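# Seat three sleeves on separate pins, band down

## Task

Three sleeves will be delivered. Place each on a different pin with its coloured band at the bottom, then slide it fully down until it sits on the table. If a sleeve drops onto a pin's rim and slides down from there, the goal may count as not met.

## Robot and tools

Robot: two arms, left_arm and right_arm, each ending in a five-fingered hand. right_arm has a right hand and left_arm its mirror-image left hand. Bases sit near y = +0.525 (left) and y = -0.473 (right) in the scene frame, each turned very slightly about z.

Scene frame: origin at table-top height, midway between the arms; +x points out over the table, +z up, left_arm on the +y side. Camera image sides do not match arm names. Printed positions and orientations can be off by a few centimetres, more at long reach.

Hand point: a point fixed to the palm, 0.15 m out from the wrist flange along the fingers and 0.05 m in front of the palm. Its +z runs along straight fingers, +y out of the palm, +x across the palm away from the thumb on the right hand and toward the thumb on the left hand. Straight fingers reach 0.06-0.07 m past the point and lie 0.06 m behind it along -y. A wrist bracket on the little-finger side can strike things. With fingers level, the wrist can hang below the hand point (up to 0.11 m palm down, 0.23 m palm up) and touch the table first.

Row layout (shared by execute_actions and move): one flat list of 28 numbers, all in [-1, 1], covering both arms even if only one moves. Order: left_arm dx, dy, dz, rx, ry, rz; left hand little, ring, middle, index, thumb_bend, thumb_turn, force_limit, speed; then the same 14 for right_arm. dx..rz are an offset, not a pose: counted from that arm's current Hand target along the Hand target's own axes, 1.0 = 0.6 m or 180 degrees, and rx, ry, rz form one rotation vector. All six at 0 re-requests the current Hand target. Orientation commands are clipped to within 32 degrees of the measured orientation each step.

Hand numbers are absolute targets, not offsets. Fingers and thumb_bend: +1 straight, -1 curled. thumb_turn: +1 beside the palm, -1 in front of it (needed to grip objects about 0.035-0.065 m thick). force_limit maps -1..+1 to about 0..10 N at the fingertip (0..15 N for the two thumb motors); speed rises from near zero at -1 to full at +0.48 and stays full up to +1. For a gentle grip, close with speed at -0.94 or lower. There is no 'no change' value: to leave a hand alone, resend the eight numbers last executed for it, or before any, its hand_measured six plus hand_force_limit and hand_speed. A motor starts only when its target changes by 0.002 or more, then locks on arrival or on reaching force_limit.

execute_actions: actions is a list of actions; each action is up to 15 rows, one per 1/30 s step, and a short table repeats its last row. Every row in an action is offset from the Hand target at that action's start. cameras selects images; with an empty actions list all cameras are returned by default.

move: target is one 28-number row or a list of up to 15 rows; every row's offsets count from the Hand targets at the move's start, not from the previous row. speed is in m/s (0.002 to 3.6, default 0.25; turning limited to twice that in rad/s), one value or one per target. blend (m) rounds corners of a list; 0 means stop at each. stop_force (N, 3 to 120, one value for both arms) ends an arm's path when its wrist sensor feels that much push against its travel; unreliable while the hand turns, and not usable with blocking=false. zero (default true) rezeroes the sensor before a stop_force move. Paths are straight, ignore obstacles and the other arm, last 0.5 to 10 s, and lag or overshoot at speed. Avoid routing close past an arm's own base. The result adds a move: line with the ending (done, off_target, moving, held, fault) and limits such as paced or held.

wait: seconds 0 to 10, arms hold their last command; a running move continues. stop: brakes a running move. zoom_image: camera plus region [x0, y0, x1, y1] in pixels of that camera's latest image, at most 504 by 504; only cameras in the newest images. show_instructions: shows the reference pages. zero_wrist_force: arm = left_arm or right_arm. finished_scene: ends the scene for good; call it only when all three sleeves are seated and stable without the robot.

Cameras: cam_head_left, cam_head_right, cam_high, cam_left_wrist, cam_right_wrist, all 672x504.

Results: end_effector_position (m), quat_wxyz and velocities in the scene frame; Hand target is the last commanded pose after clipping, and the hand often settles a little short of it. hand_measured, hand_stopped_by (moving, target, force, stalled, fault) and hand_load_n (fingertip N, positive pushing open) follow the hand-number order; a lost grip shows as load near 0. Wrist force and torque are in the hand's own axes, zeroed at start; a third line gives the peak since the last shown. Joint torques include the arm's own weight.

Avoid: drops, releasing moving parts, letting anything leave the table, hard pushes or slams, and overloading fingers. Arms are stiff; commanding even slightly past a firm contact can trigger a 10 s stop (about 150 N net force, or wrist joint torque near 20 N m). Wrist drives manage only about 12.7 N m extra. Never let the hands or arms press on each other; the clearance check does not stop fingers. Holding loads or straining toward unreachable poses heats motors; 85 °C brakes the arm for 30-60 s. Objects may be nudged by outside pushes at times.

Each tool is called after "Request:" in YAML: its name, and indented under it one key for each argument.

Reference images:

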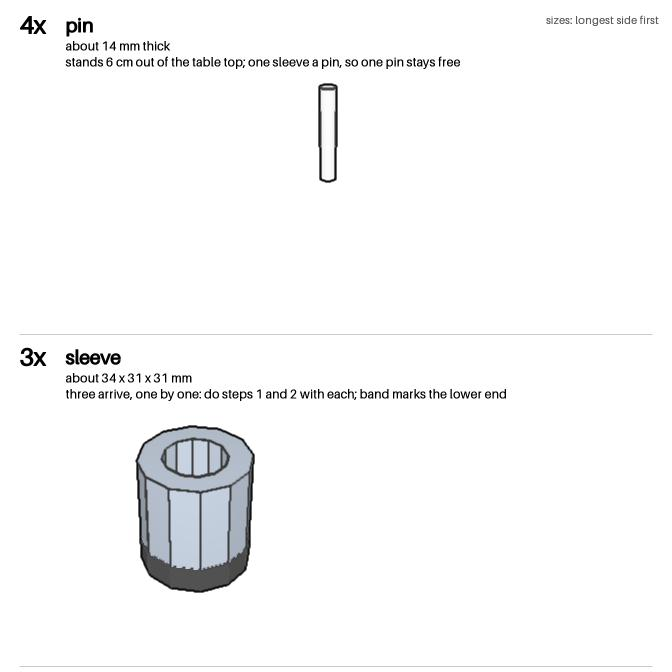

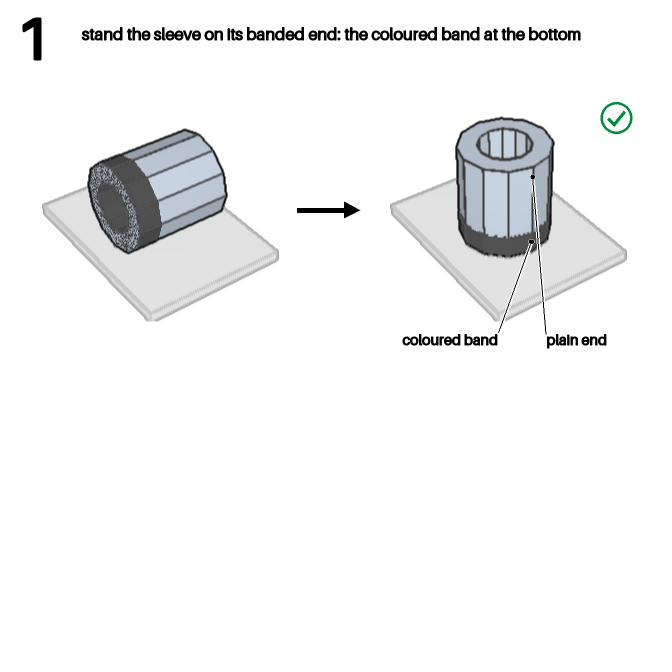

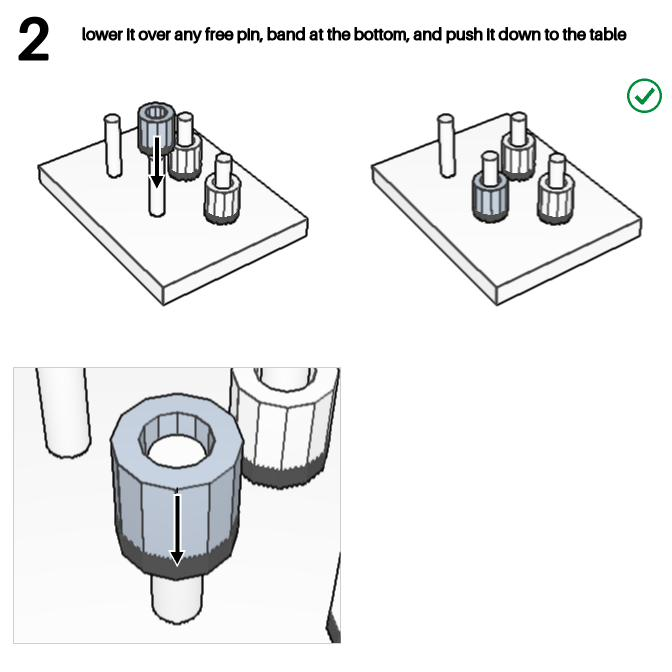

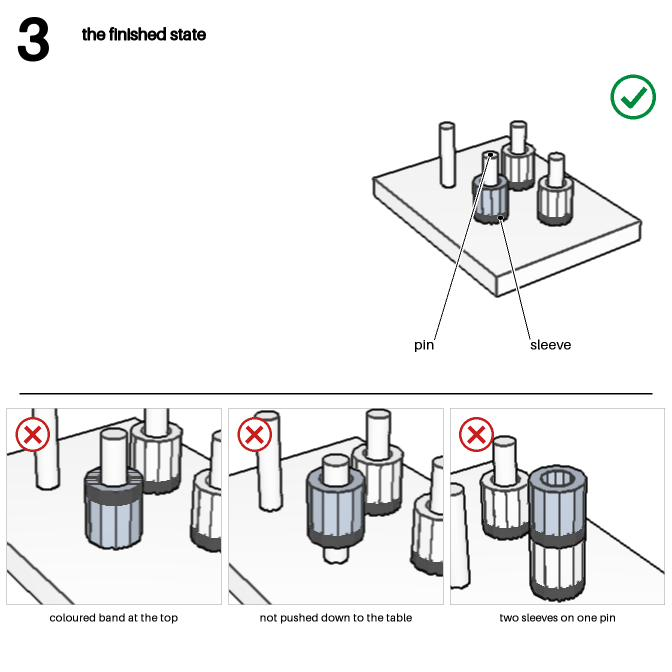

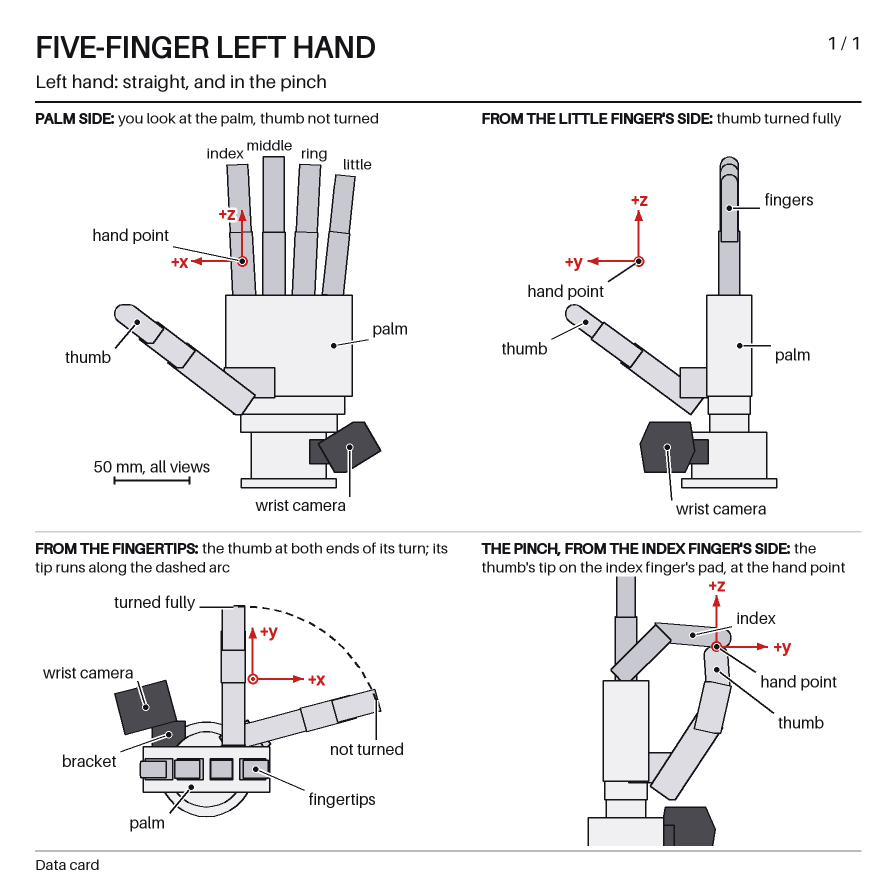

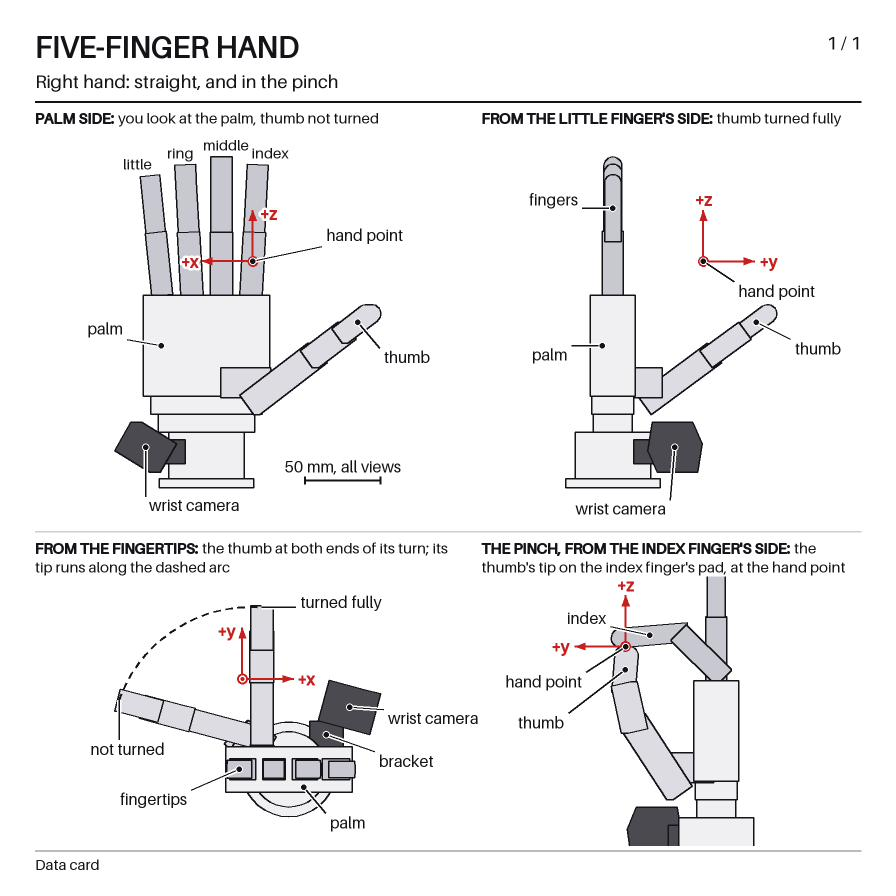

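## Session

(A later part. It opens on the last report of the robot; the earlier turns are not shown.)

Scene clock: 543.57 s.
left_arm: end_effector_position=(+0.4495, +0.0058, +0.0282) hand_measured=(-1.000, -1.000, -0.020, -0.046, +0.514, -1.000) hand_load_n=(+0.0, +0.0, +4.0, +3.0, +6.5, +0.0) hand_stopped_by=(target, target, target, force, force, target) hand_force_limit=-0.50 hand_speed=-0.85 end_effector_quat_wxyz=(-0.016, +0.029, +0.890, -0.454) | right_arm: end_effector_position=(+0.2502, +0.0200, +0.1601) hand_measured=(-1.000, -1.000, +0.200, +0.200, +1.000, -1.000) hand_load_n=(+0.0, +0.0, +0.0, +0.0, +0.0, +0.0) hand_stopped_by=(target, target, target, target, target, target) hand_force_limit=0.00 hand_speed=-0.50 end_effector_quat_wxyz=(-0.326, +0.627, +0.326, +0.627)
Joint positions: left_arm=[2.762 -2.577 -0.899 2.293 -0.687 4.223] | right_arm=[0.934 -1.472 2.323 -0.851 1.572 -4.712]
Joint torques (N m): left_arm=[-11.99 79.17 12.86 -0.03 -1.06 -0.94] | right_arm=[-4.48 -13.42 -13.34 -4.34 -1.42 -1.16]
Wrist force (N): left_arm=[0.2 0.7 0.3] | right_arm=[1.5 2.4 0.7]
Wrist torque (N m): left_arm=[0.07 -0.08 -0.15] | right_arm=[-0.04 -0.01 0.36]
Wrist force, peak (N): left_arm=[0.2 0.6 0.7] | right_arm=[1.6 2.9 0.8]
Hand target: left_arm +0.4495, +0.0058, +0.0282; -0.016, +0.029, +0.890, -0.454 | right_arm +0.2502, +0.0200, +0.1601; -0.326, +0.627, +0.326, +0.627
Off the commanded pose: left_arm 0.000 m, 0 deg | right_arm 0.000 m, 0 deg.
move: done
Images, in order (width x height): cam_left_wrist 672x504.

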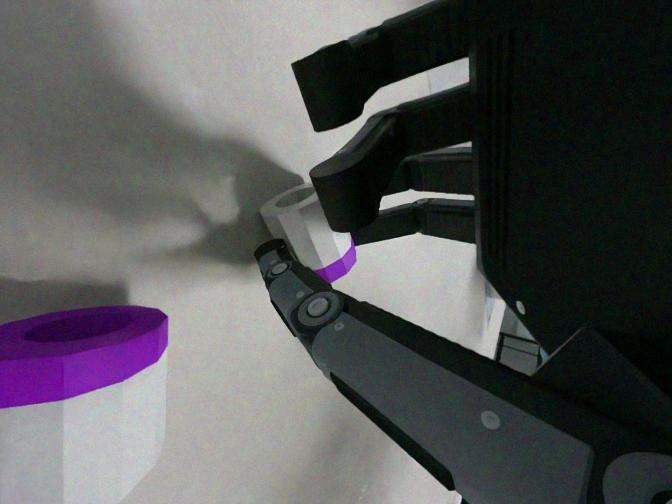

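Request:
move:
  target:
    - [0,-0.1483,-0.1078,0,0,0,-1,-1,-0.02,-0.3,0.1,-1,-0.5,-0.85,0,0,0,0,0,0,-1,-1,0.2,0.2,1,-1,0,-0.5]
    - [0.0337,0.145,-0.4313,0.1394,-0.173,0.4751,-1,-1,-0.02,-0.3,0.1,-1,-0.5,-0.85,0,0,0,0,0,0,-1,-1,0.2,0.2,1,-1,0,-0.5]
  speed: [0.12,0.3]
  blend: [0.02,0]
  cameras: ["cam_high","cam_left_wrist","cam_right_wrist","cam_head_right"]

Request:
zoom_image:
  camera: "cam_high"
  region: [360, 160, 460, 270]

Request:
zoom_image:
  camera: "cam_left_wrist"
  region: [172, 130, 472, 355]

Scene clock: 577.43 s.
left_arm: end_effector_position=(+0.4472, +0.2663, +0.1096) hand_measured=(-1.000, -1.000, -0.020, -0.046, +0.514, -1.000) hand_load_n=(+0.0, +0.0, +4.0, +3.0, +6.0, +0.0) hand_stopped_by=(target, target, target, force, force, target) hand_force_limit=-0.50 hand_speed=-0.85 end_effector_quat_wxyz=(+0.555, +0.432, +0.570, -0.425) | right_arm: end_effector_position=(+0.2502, +0.0200, +0.1601) hand_measured=(-1.000, -1.000, +0.200, +0.200, +1.000, -1.000) hand_load_n=(+0.0, +0.0, +0.0, +0.0, +0.0, +0.0) hand_stopped_by=(target, target, target, target, target, target) hand_force_limit=0.00 hand_speed=-0.50 end_effector_quat_wxyz=(-0.326, +0.627, +0.326, +0.627)
Joint positions: left_arm=[3.4 -2.256 -1.964 2.646 -0.022 6.282] | right_arm=[0.934 -1.472 2.323 -0.851 1.572 -4.712]
Joint torques (N m): left_arm=[-9.54 43.48 12.43 -0.39 4.07 0.9] | right_arm=[-6.38 -12.97 -12.91 -3.64 -1.6 -1.09]
Wrist force (N): left_arm=[1.1 0.2 -0.3] | right_arm=[1.4 2.7 0.8]
Wrist torque (N m): left_arm=[0.00 -0.25 -0.13] | right_arm=[0.01 0.01 0.37]
Wrist force, peak (N): left_arm=[-0.1 2.0 1.2] | right_arm=[1.7 2.9 0.6]
Hand target: left_arm +0.4469, +0.2672, +0.1096; +0.501, +0.499, +0.501, -0.500 | right_arm +0.2502, +0.0200, +0.1601; -0.326, +0.627, +0.326, +0.627
Off the commanded pose: left_arm 0.001 m, 15 deg | right_arm 0.000 m, 0 deg.
joint sent to its limit (left arm) — joint 6 (wrist 3), upper limit. The joint targets are off in orientation, not in position.
move: off_target (left_arm)
Images, in order (width x height): cam_head_right 672x504, cam_high 672x504, cam_left_wrist 672x504, cam_right_wrist 672x504.

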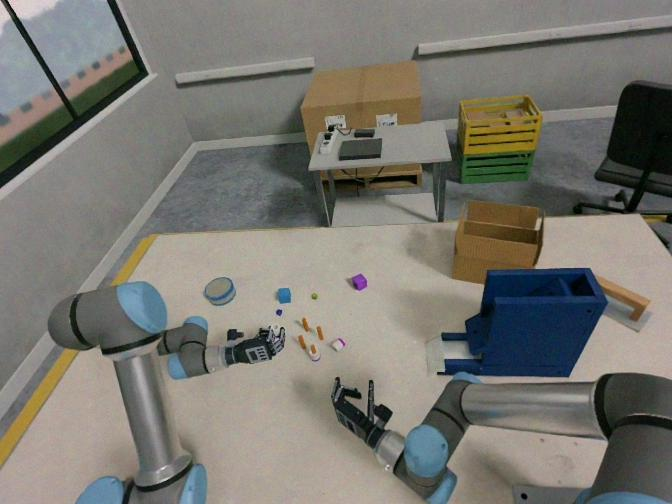

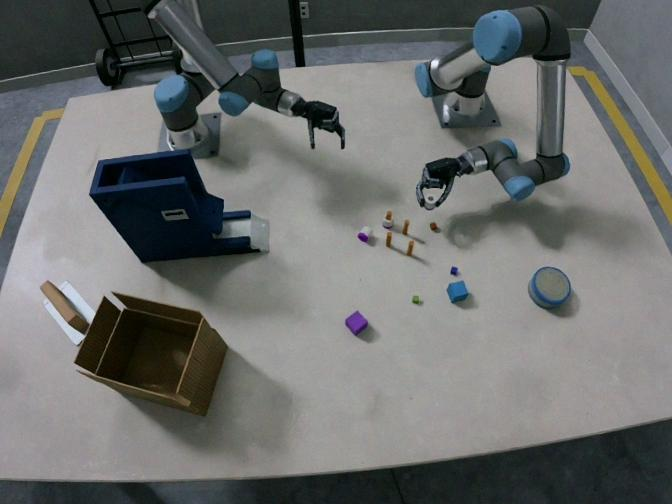

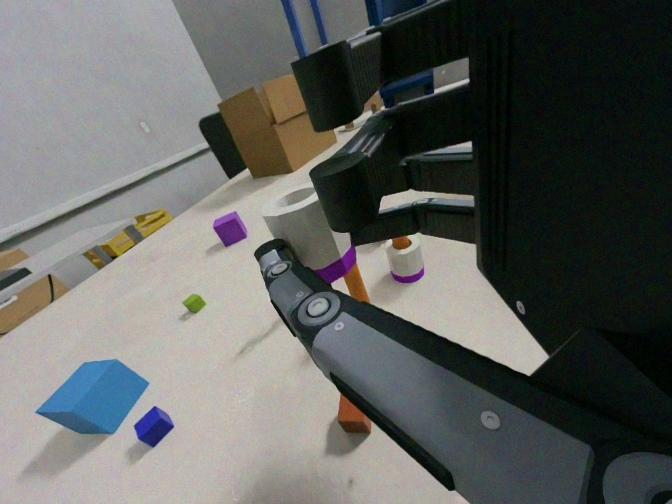

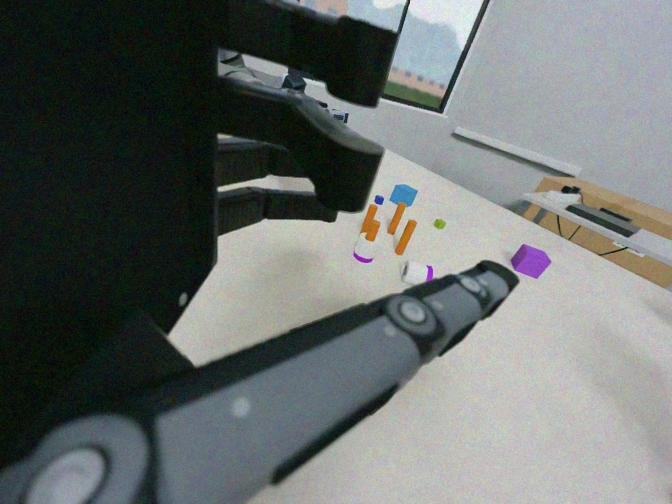

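Scaled by 4.582 from the camera's 672x504 image, which has a finer 960x720 frame.

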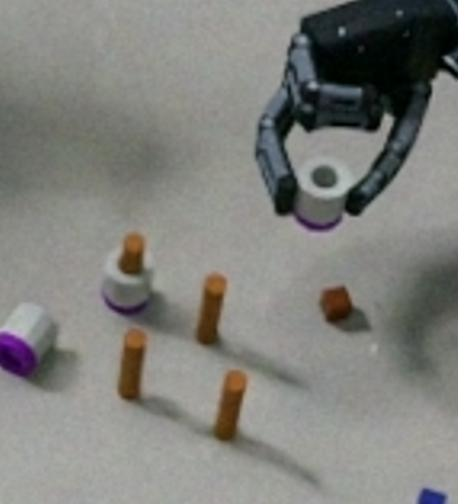

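Scaled by 1.680 from the camera's 672x504 image, which has a finer 960x720 frame.

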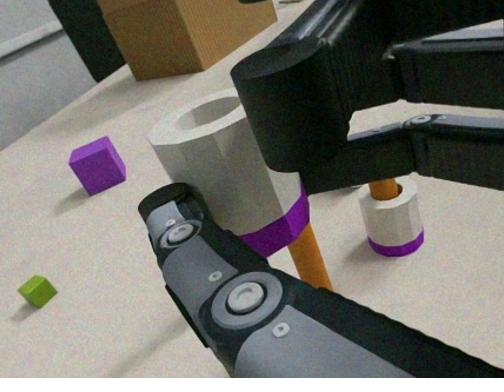

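Request:
move:
  target:
    - [-0.2333,0,0,0,0,-0.1667,-1,-1,-0.02,-0.3,0.1,-1,-0.5,-0.85,0,0,0,0,0,0,-1,-1,0.2,0.2,1,-1,0,-0.5]
    - [-0.2333,0,0,0,0,-0.6667,-1,-1,-0.02,-0.3,0.1,-1,-0.5,-0.85,0,0,0,0,0,0,-1,-1,0.2,0.2,1,-1,0,-0.5]
    - [-0.2333,0,0,0,0,0.6667,-1,-1,-0.02,-0.3,0.1,-1,-0.5,-0.85,0,0,0,0,0,0,-1,-1,0.2,0.2,1,-1,0,-0.5]
    - [-0.2333,0,0,0,0,0,-1,-1,-0.02,-0.3,0.1,-1,-0.5,-0.85,0,0,0,0,0,0,-1,-1,0.2,0.2,1,-1,0,-0.5]
  speed: [0.2,0.5,0.5,0.5]
  blend: [0.05,0.05,0.05,0]
  cameras: ["cam_high","cam_left_wrist"]

Scene clock: 591.67 s.
left_arm: end_effector_position=(+0.4471, +0.2674, +0.2497) hand_measured=(-1.000, -1.000, -0.020, -0.046, +0.514, -1.000) hand_load_n=(-0.5, +0.0, +4.0, +3.0, +6.0, +0.0) hand_stopped_by=(target, target, target, force, force, target) hand_force_limit=-0.50 hand_speed=-0.85 end_effector_quat_wxyz=(+0.501, +0.499, +0.501, -0.500) | right_arm: end_effector_position=(+0.2502, +0.0200, +0.1601) hand_measured=(-1.000, -1.000, +0.200, +0.200, +1.000, -1.000) hand_load_n=(+0.0, +0.0, +0.0, +0.0, +0.0, +0.5) hand_stopped_by=(target, target, target, target, target, target) hand_force_limit=0.00 hand_speed=-0.50 end_effector_quat_wxyz=(-0.326, +0.627, +0.326, +0.627)
Joint positions: left_arm=[3.421 -2.133 -2.065 1.052 -0.287 1.575] | right_arm=[0.934 -1.472 2.323 -0.851 1.572 -4.712]
Joint torques (N m): left_arm=[-5.6 37.14 1.26 -3.79 -1.66 -1.01] | right_arm=[-5.7 -13.06 -12.39 -3.43 -1.56 -0.99]
Wrist force (N): left_arm=[0.8 0.5 -0.3] | right_arm=[1.5 2.6 0.6]
Wrist torque (N m): left_arm=[0.03 -0.18 -0.10] | right_arm=[0.00 0.00 0.37]
Wrist force, peak (N): left_arm=[2.6 0.3 -0.3] | right_arm=[1.5 2.9 0.9]
Hand target: left_arm +0.4471, +0.2674, +0.2496; +0.501, +0.499, +0.501, -0.500 | right_arm +0.2502, +0.0200, +0.1601; -0.326, +0.627, +0.326, +0.627
Off the commanded pose: left_arm 0.000 m, 0 deg | right_arm 0.000 m, 0 deg.
move: done
Images, in order (width x height): cam_high 672x504, cam_left_wrist 672x504.

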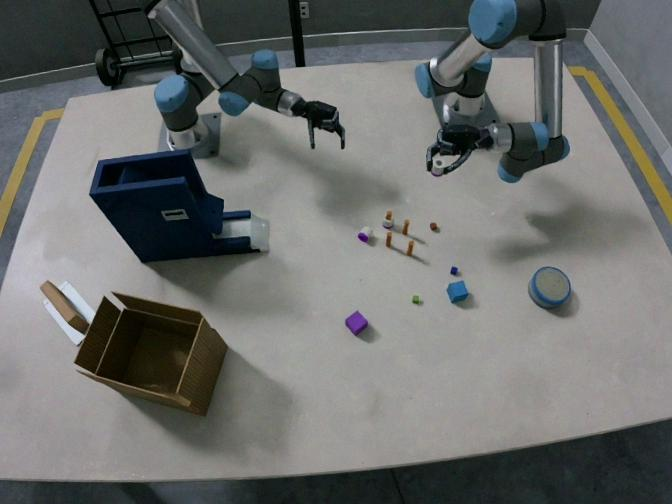

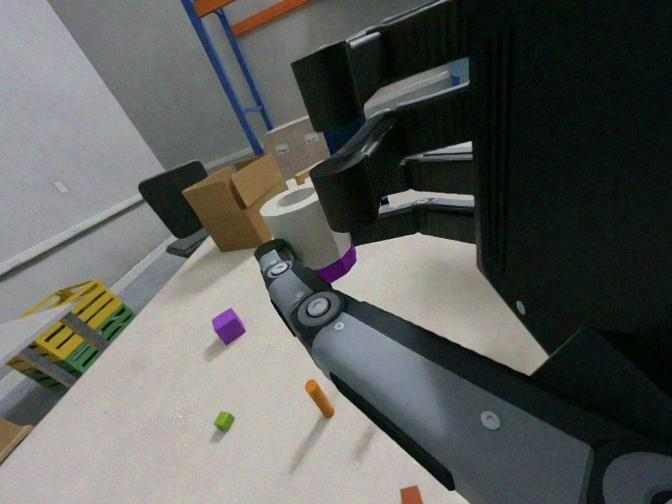

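Request:
move:
  target: [0.2417,0,0.05,0,0,0,-1,-1,-0.02,-0.3,0.1,-1,-0.5,-0.85,0,0,0,0,0,0,-1,-1,0.2,0.2,1,-1,0,-0.5]
  speed: 0.15
  cameras: ["cam_high","cam_left_wrist"]

Request:
zoom_image:
  camera: "cam_high"
  region: [370, 160, 450, 260]

Request:
zoom_image:
  camera: "cam_left_wrist"
  region: [222, 150, 472, 340]

Scene clock: 602.20 s.
left_arm: end_effector_position=(+0.4465, +0.2420, +0.1279) hand_measured=(-1.000, -1.000, -0.020, -0.046, +0.514, -1.000) hand_load_n=(+0.0, +0.0, +4.0, +3.0, +6.0, +0.0) hand_stopped_by=(target, target, target, force, force, target) hand_force_limit=-0.50 hand_speed=-0.85 end_effector_quat_wxyz=(+0.501, +0.498, +0.500, -0.500) | right_arm: end_effector_position=(+0.2502, +0.0200, +0.1601) hand_measured=(-1.000, -1.000, +0.200, +0.200, +1.000, -1.000) hand_load_n=(+0.0, +0.0, +0.0, +0.0, +0.0, +0.0) hand_stopped_by=(target, target, target, target, target, target) hand_force_limit=0.00 hand_speed=-0.50 end_effector_quat_wxyz=(-0.326, +0.627, +0.326, +0.627)
Joint positions: left_arm=[3.363 -2.434 -2.03 1.311 -0.229 1.58] | right_arm=[0.934 -1.472 2.323 -0.851 1.572 -4.712]
Joint torques (N m): left_arm=[-0.74 48.46 5 -0.34 -0.3 -0.06] | right_arm=[-6.17 -12.79 -11.86 -3.22 -1.44 -1.13]
Wrist force (N): left_arm=[0.8 0.3 -0.2] | right_arm=[1.5 2.5 0.6]
Wrist torque (N m): left_arm=[-0.05 -0.19 -0.18] | right_arm=[-0.02 -0.01 0.37]
Wrist force, peak (N): left_arm=[4.9 -0.1 0.6] | right_arm=[1.5 2.8 1.0]
Hand target: left_arm +0.4465, +0.2420, +0.1279; +0.501, +0.498, +0.500, -0.500 (not the last commanded pose) | right_arm +0.2502, +0.0200, +0.1601; -0.326, +0.627, +0.326, +0.627
Off the commanded pose: left_arm 0.024 m, 0 deg | right_arm 0.000 m, 0 deg.
FORCE FAULT: contact force on the left arm reached its limit, and that arm stopped. The contact can be on any part of that arm, not only on its tool. That arm's remaining commands of this call were not run. That arm is still stopped at the end of this call. That arm stays stopped for about 10 more seconds. Until then a move that you send moves the other arm only, and its call returns only when the move has ended. Once the stop has ended, the next robot result says so. If the stop ends while you think or write, that arm runs what you send next, counted from a new Hand target: where the arm stands when the stop ends. While its stop runs, that arm, its gripper or tool too, takes no new command. Until it ends, the stop uses up actions while you think or wait. An arm that is not stopped still takes commands.
move: fault (left_arm)
Images, in order (width x height): cam_high 672x504, cam_left_wrist 672x504.

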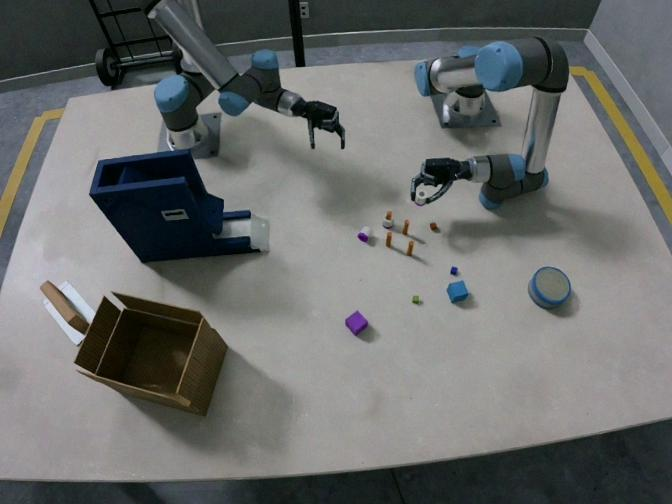

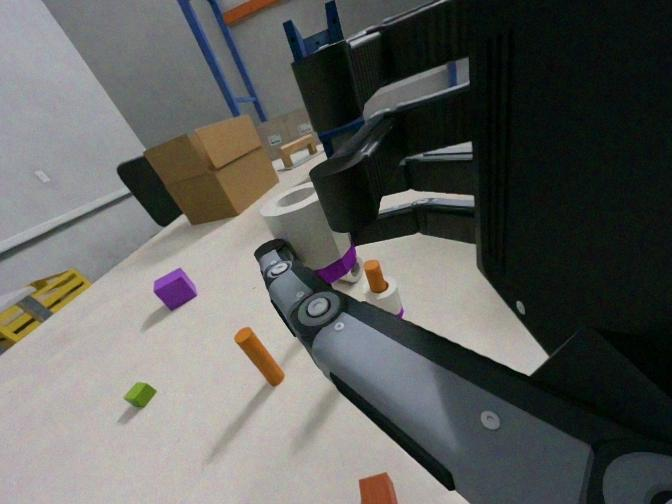

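Scaled by 5.040 from the camera's 672x504 image, which has a finer 960x720 frame.

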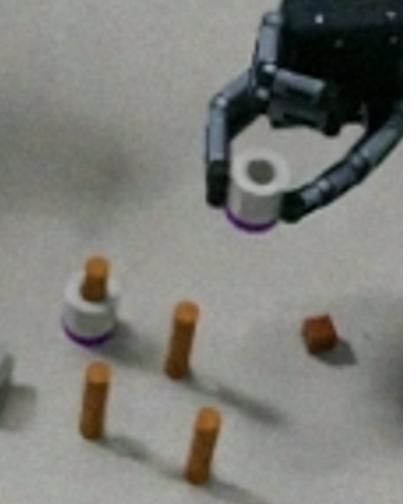

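Scaled by 2.016 from the camera's 672x504 image, which has a finer 960x720 frame.

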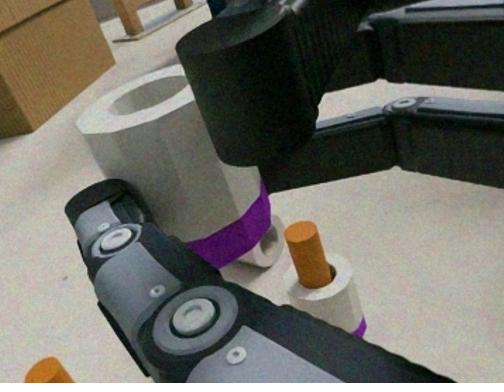

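Request:
move:
  target:
    - [-0.2167,0,0,0,0,0,-1,-1,-0.02,-0.3,0.1,-1,-0.5,-0.85,0,0,0,0,0,0,-1,-1,0.2,0.2,1,-1,0,-0.5]
    - [-0.2167,0.1,0,0,0.2222,0,-1,-1,-0.02,-0.3,0.1,-1,-0.5,-0.85,0,0,0,0,0,0,-1,-1,0.2,0.2,1,-1,0,-0.5]
    - [-0.2167,0.1667,0,-0.2395,0.2105,-0.0872,-1,-1,-0.02,-0.3,0.1,-1,-0.5,-0.85,0,0,0,0,0,0,-1,-1,0.2,0.2,1,-1,0,-0.5]
    - [-0.2167,0.1667,0,-0.2222,0,0,-1,-1,-0.02,-0.3,0.1,-1,-0.5,-0.85,0,0,0,0,0,0,-1,-1,0.2,0.2,1,-1,0,-0.5]
  speed: [0.15,0.3,0.3,0.3]
  blend: [0.02,0.02,0.02,0]
  cameras: ["cam_high","cam_head_left"]

Scene clock: 639.03 s.
left_arm: end_effector_position=(+0.5468, +0.2426, +0.2578) hand_measured=(-1.000, -1.000, -0.020, -0.046, +0.514, -1.000) hand_load_n=(+0.0, +0.0, +4.0, +3.0, +6.5, +0.0) hand_stopped_by=(target, target, target, force, force, target) hand_force_limit=-0.50 hand_speed=-0.85 end_effector_quat_wxyz=(+0.641, +0.297, +0.641, -0.299) end_effector_velocity=(+0.001, +0.000, +0.001) end_effector_angular_velocity=(+0.000, -0.004, +0.000) | right_arm: end_effector_position=(+0.2502, +0.0200, +0.1601) hand_measured=(-1.000, -1.000, +0.200, +0.200, +1.000, -1.000) hand_load_n=(+0.0, +0.0, +0.0, +0.0, +0.0, +0.0) hand_stopped_by=(target, target, target, target, target, target) hand_force_limit=0.00 hand_speed=-0.50 end_effector_quat_wxyz=(-0.326, +0.627, +0.326, +0.627)
Joint positions: left_arm=[3.14 -1.695 -1.969 3.666 -0.692 -1.575] | right_arm=[0.934 -1.472 2.323 -0.851 1.572 -4.712]
Joint velocities: left_arm=[-0.001 -0.001 0 0.005 -0.001 0] | right_arm=[within noise]
Joint torques (N m): left_arm=[-13.21 27.21 20.31 4.2 0.23 -1.08] | right_arm=[-5.45 -12.93 -12.79 -2.71 -1.64 -1]
Wrist force (N): left_arm=[1.0 0.6 -0.3] | right_arm=[1.7 2.5 0.9]
Wrist torque (N m): left_arm=[0.05 -0.16 -0.08] | right_arm=[-0.04 -0.04 0.38]
Wrist force, peak (N): left_arm=[2.3 -1.2 -0.8] | right_arm=[1.7 2.9 0.8]
Hand target: left_arm +0.5468, +0.2426, +0.2578; +0.641, +0.297, +0.641, -0.299 | right_arm +0.2502, +0.0200, +0.1601; -0.326, +0.627, +0.326, +0.627
Off the commanded pose: left_arm 0.000 m, 0 deg | right_arm 0.000 m, 0 deg.
FORCE FAULT, CONTINUED: the left arm's stop, for the force fault that an earlier result reported, is over. The rest of the stop counts as 19 of the actions that you can send in this scene. The stop ended before this call began, so that arm ran this call's commands, counted from a new Hand target: where the arm stood when the stop ended.
move: done
Images, in order (width x height): cam_head_left 672x504, cam_high 672x504.

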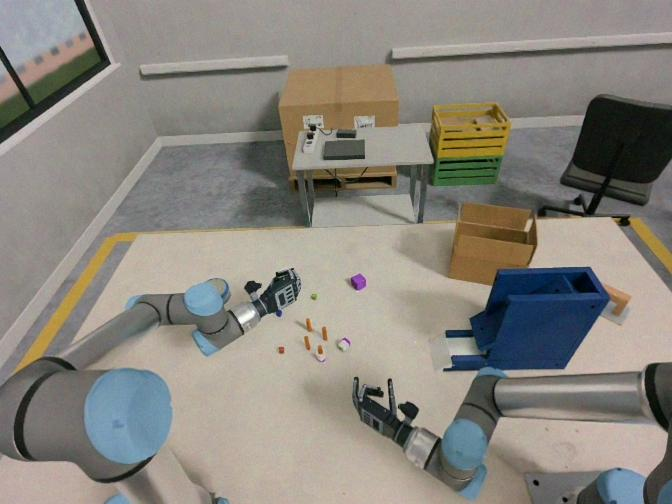

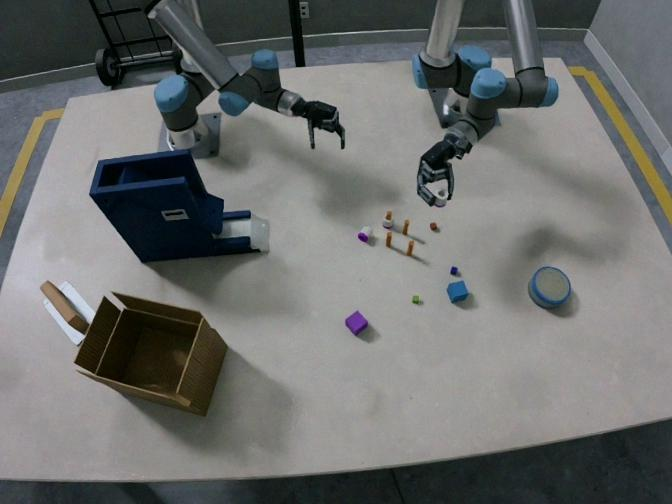

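Request:
move:
  target:
    - [0,-0.1062,-0.1327,0.2111,0,0,-1,-1,-0.02,-0.3,0.1,-1,-0.5,-0.85,0,0,0,0,0,0,-1,-1,0.2,0.2,1,-1,0,-0.5]
    - [0.25,-0.1062,-0.1327,0.2111,0,0,-1,-1,-0.02,-0.3,0.1,-1,-0.5,-0.85,0,0,0,0,0,0,-1,-1,0.2,0.2,1,-1,0,-0.5]
  speed: [0.25,0.12]
  cameras: ["cam_high","cam_left_wrist","cam_right_wrist","cam_head_left"]

Request:
zoom_image:
  camera: "cam_high"
  region: [370, 160, 450, 260]

Request:
zoom_image:
  camera: "cam_left_wrist"
  region: [222, 150, 472, 340]

Scene clock: 650.97 s.
left_arm: end_effector_position=(+0.4465, +0.2619, +0.1079) hand_measured=(-1.000, -1.000, -0.020, -0.046, +0.514, -1.000) hand_load_n=(+0.0, +0.0, +4.0, +3.0, +6.5, +0.0) hand_stopped_by=(target, target, target, force, force, target) hand_force_limit=-0.50 hand_speed=-0.85 end_effector_quat_wxyz=(+0.509, +0.490, +0.509, -0.492) | right_arm: end_effector_position=(+0.2502, +0.0200, +0.1601) hand_measured=(-1.000, -1.000, +0.200, +0.200, +1.000, -1.000) hand_load_n=(+0.0, +0.0, +0.0, +0.0, +0.0, +0.0) hand_stopped_by=(target, target, target, target, target, target) hand_force_limit=0.00 hand_speed=-0.50 end_effector_quat_wxyz=(-0.326, +0.627, +0.326, +0.627)
Joint positions: left_arm=[3.41 -1.993 -2.07 4.052 0.241 -1.562] | right_arm=[0.934 -1.472 2.323 -0.851 1.572 -4.712]
Joint torques (N m): left_arm=[-9.6 33.53 24.23 -2.78 -1.69 0.83] | right_arm=[-5.58 -13.01 -11.84 -2.35 -1.56 -1.04]
Wrist force (N): left_arm=[1.1 0.4 -0.2] | right_arm=[1.8 2.2 0.6]
Wrist torque (N m): left_arm=[0.01 -0.19 -0.18] | right_arm=[-0.05 -0.05 0.37]
Wrist force, peak (N): left_arm=[2.2 0.4 -0.3] | right_arm=[1.7 2.8 0.9]
Hand target: left_arm +0.4465, +0.2620, +0.1079; +0.509, +0.490, +0.509, -0.492 | right_arm +0.2502, +0.0200, +0.1601; -0.326, +0.627, +0.326, +0.627
Off the commanded pose: left_arm 0.000 m, 0 deg | right_arm 0.000 m, 0 deg.
move: done
Images, in order (width x height): cam_head_left 672x504, cam_high 672x504, cam_left_wrist 672x504, cam_right_wrist 672x504.

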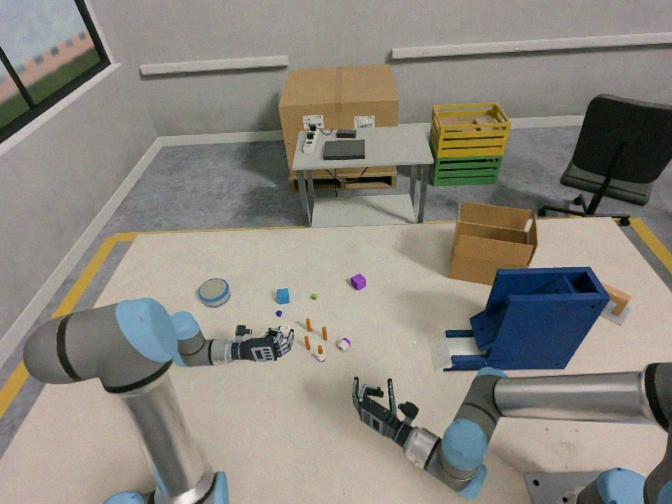

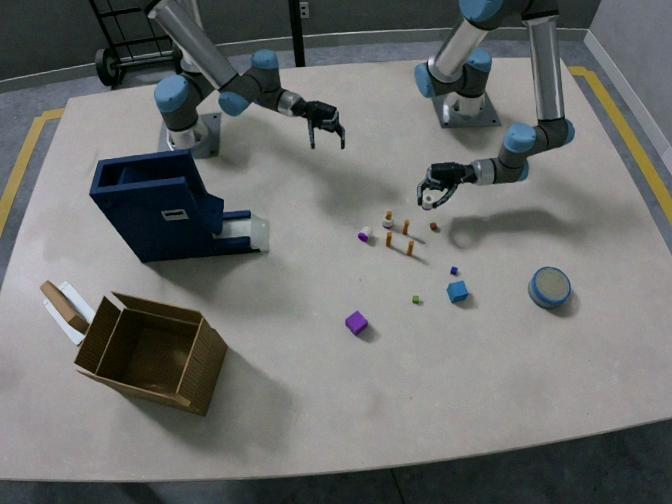

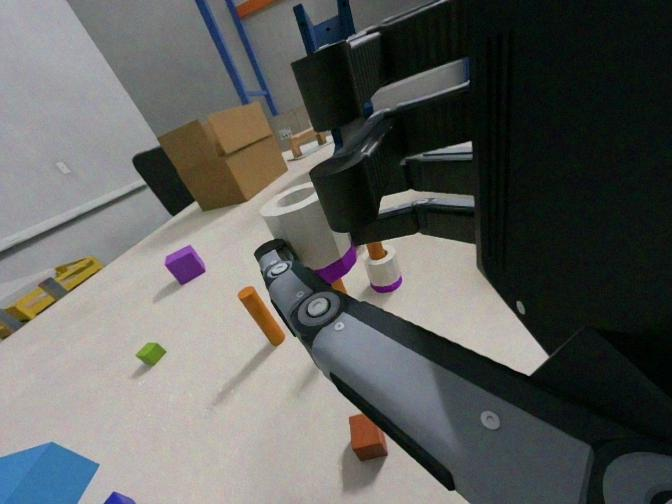

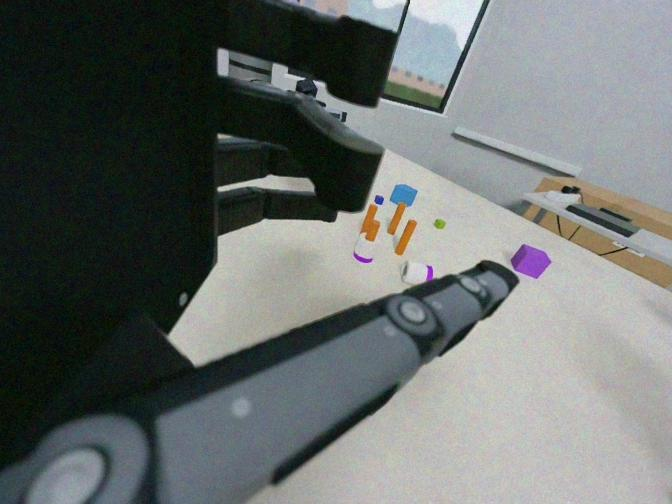

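Scaled by 5.040 from the camera's 672x504 image, which has a finer 960x720 frame.

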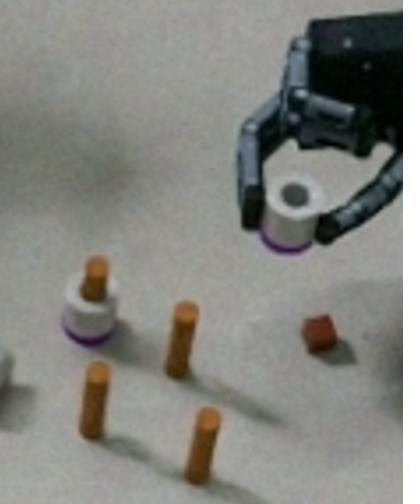

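Scaled by 2.016 from the camera's 672x504 image, which has a finer 960x720 frame.

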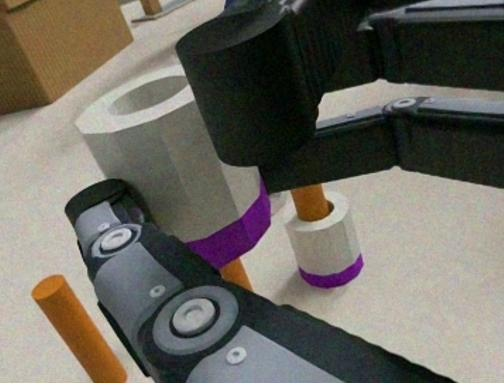

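Request:
move:
  target: [0.02,0.0133,0.0583,0,0,0,-1,-1,-0.02,-0.3,0.1,-1,-0.5,-0.85,0,0,0,0,0,0,-1,-1,0.2,0.2,1,-1,0,-0.5]
  speed: 0.1
  cameras: ["cam_high","cam_left_wrist","cam_head_left","cam_head_right"]

Request:
zoom_image:
  camera: "cam_high"
  region: [380, 170, 440, 245]

Request:
zoom_image:
  camera: "cam_left_wrist"
  region: [222, 150, 472, 340]

Request:
zoom_image:
  camera: "cam_head_left"
  region: [260, 300, 340, 370]

Request:
zoom_image:
  camera: "cam_head_right"
  region: [260, 300, 340, 370]

Scene clock: 661.53 s.
left_arm: end_effector_position=(+0.4558, +0.2273, +0.0960) hand_measured=(-1.000, -1.000, -0.020, -0.046, +0.514, -1.000) hand_load_n=(+0.0, +0.0, +3.5, +3.0, +6.5, +0.0) hand_stopped_by=(target, target, target, force, force, target) hand_force_limit=-0.50 hand_speed=-0.85 end_effector_quat_wxyz=(+0.509, +0.490, +0.509, -0.492) | right_arm: end_effector_position=(+0.2502, +0.0200, +0.1601) hand_measured=(-1.000, -1.000, +0.200, +0.200, +1.000, -1.000) hand_load_n=(+0.0, +0.0, +0.0, -0.5, +0.0, +0.5) hand_stopped_by=(target, target, target, target, target, target) hand_force_limit=0.00 hand_speed=-0.50 end_effector_quat_wxyz=(-0.326, +0.627, +0.326, +0.627)
Joint positions: left_arm=[3.324 -2.039 -2.038 4.061 0.155 -1.556] | right_arm=[0.934 -1.472 2.323 -0.851 1.572 -4.712]
Joint torques (N m): left_arm=[6.17 47.81 5.48 -3.41 0.36 1.5] | right_arm=[-5.65 -12.84 -12.5 -2.21 -1.49 -1.01]
Wrist force (N): left_arm=[1.0 0.2 -0.2] | right_arm=[1.3 2.3 0.6]
Wrist torque (N m): left_arm=[-0.04 -0.21 -0.14] | right_arm=[-0.05 0.03 0.35]
Wrist force, peak (N): left_arm=[0.7 0.6 -1.1] | right_arm=[1.9 2.7 0.8]
Hand target: left_arm +0.4558, +0.2273, +0.0960; +0.509, +0.490, +0.509, -0.492 | right_arm +0.2502, +0.0200, +0.1601; -0.326, +0.627, +0.326, +0.627
Off the commanded pose: left_arm 0.000 m, 0 deg | right_arm 0.000 m, 0 deg.
move: done
Images, in order (width x height): cam_head_left 672x504, cam_head_right 672x504, cam_high 672x504, cam_left_wrist 672x504.

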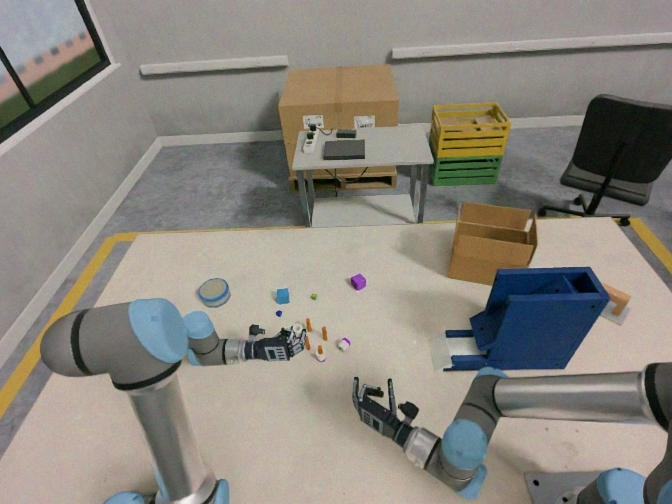

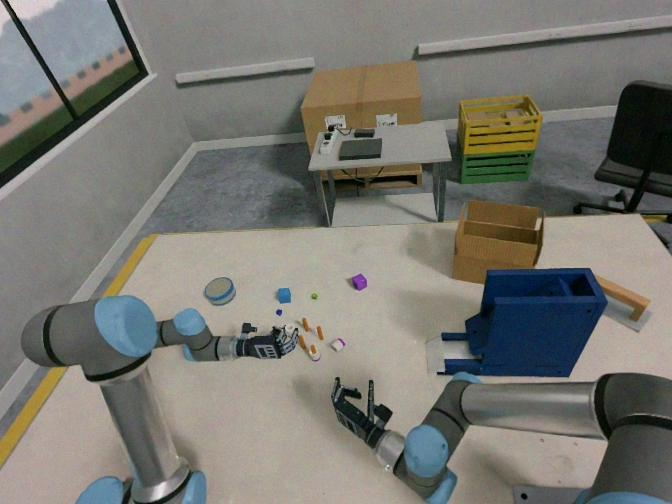

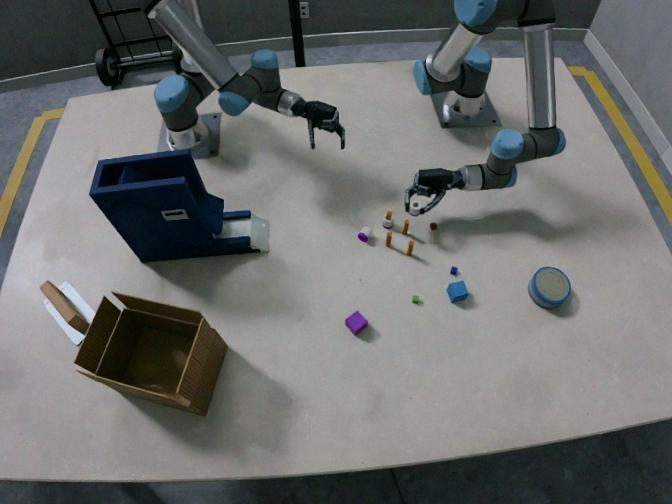

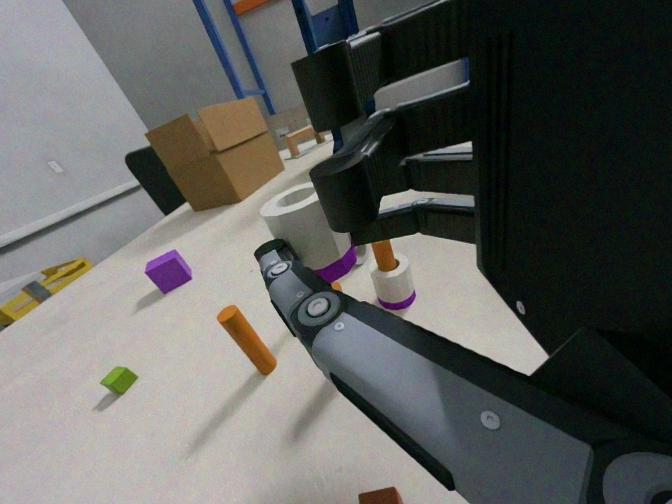

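Scaled by 6.720 from the camera's 672x504 image, which has a finer 960x720 frame.

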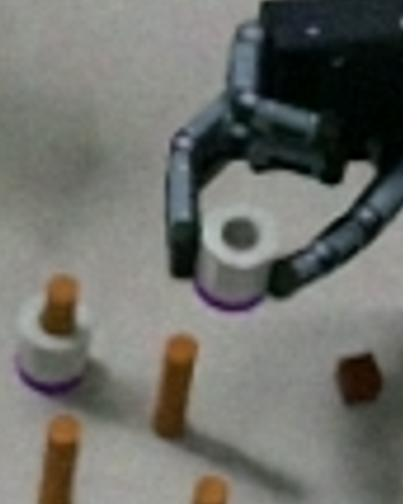

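Scaled by 2.016 from the camera's 672x504 image, which has a finer 960x720 frame.

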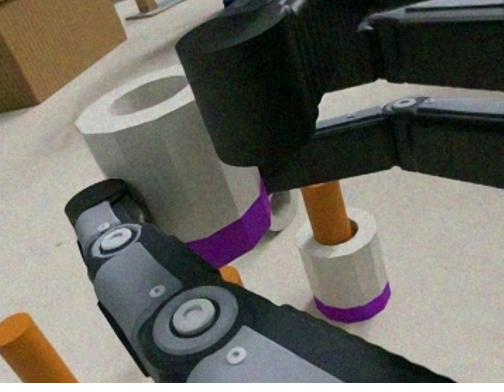

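Scaled by 6.300 from the camera's 672x504 image, which has a finer 960x720 frame.

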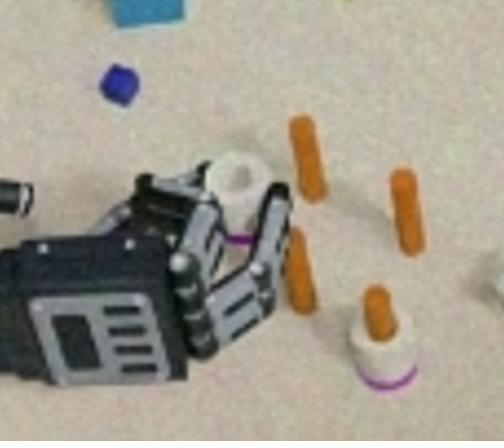

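Scaled by 6.300 from the camera's 672x504 image, which has a finer 960x720 frame.

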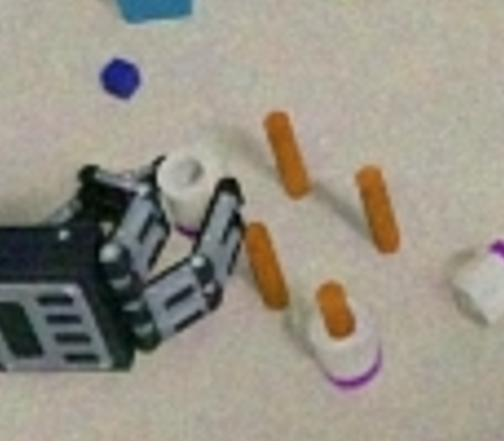

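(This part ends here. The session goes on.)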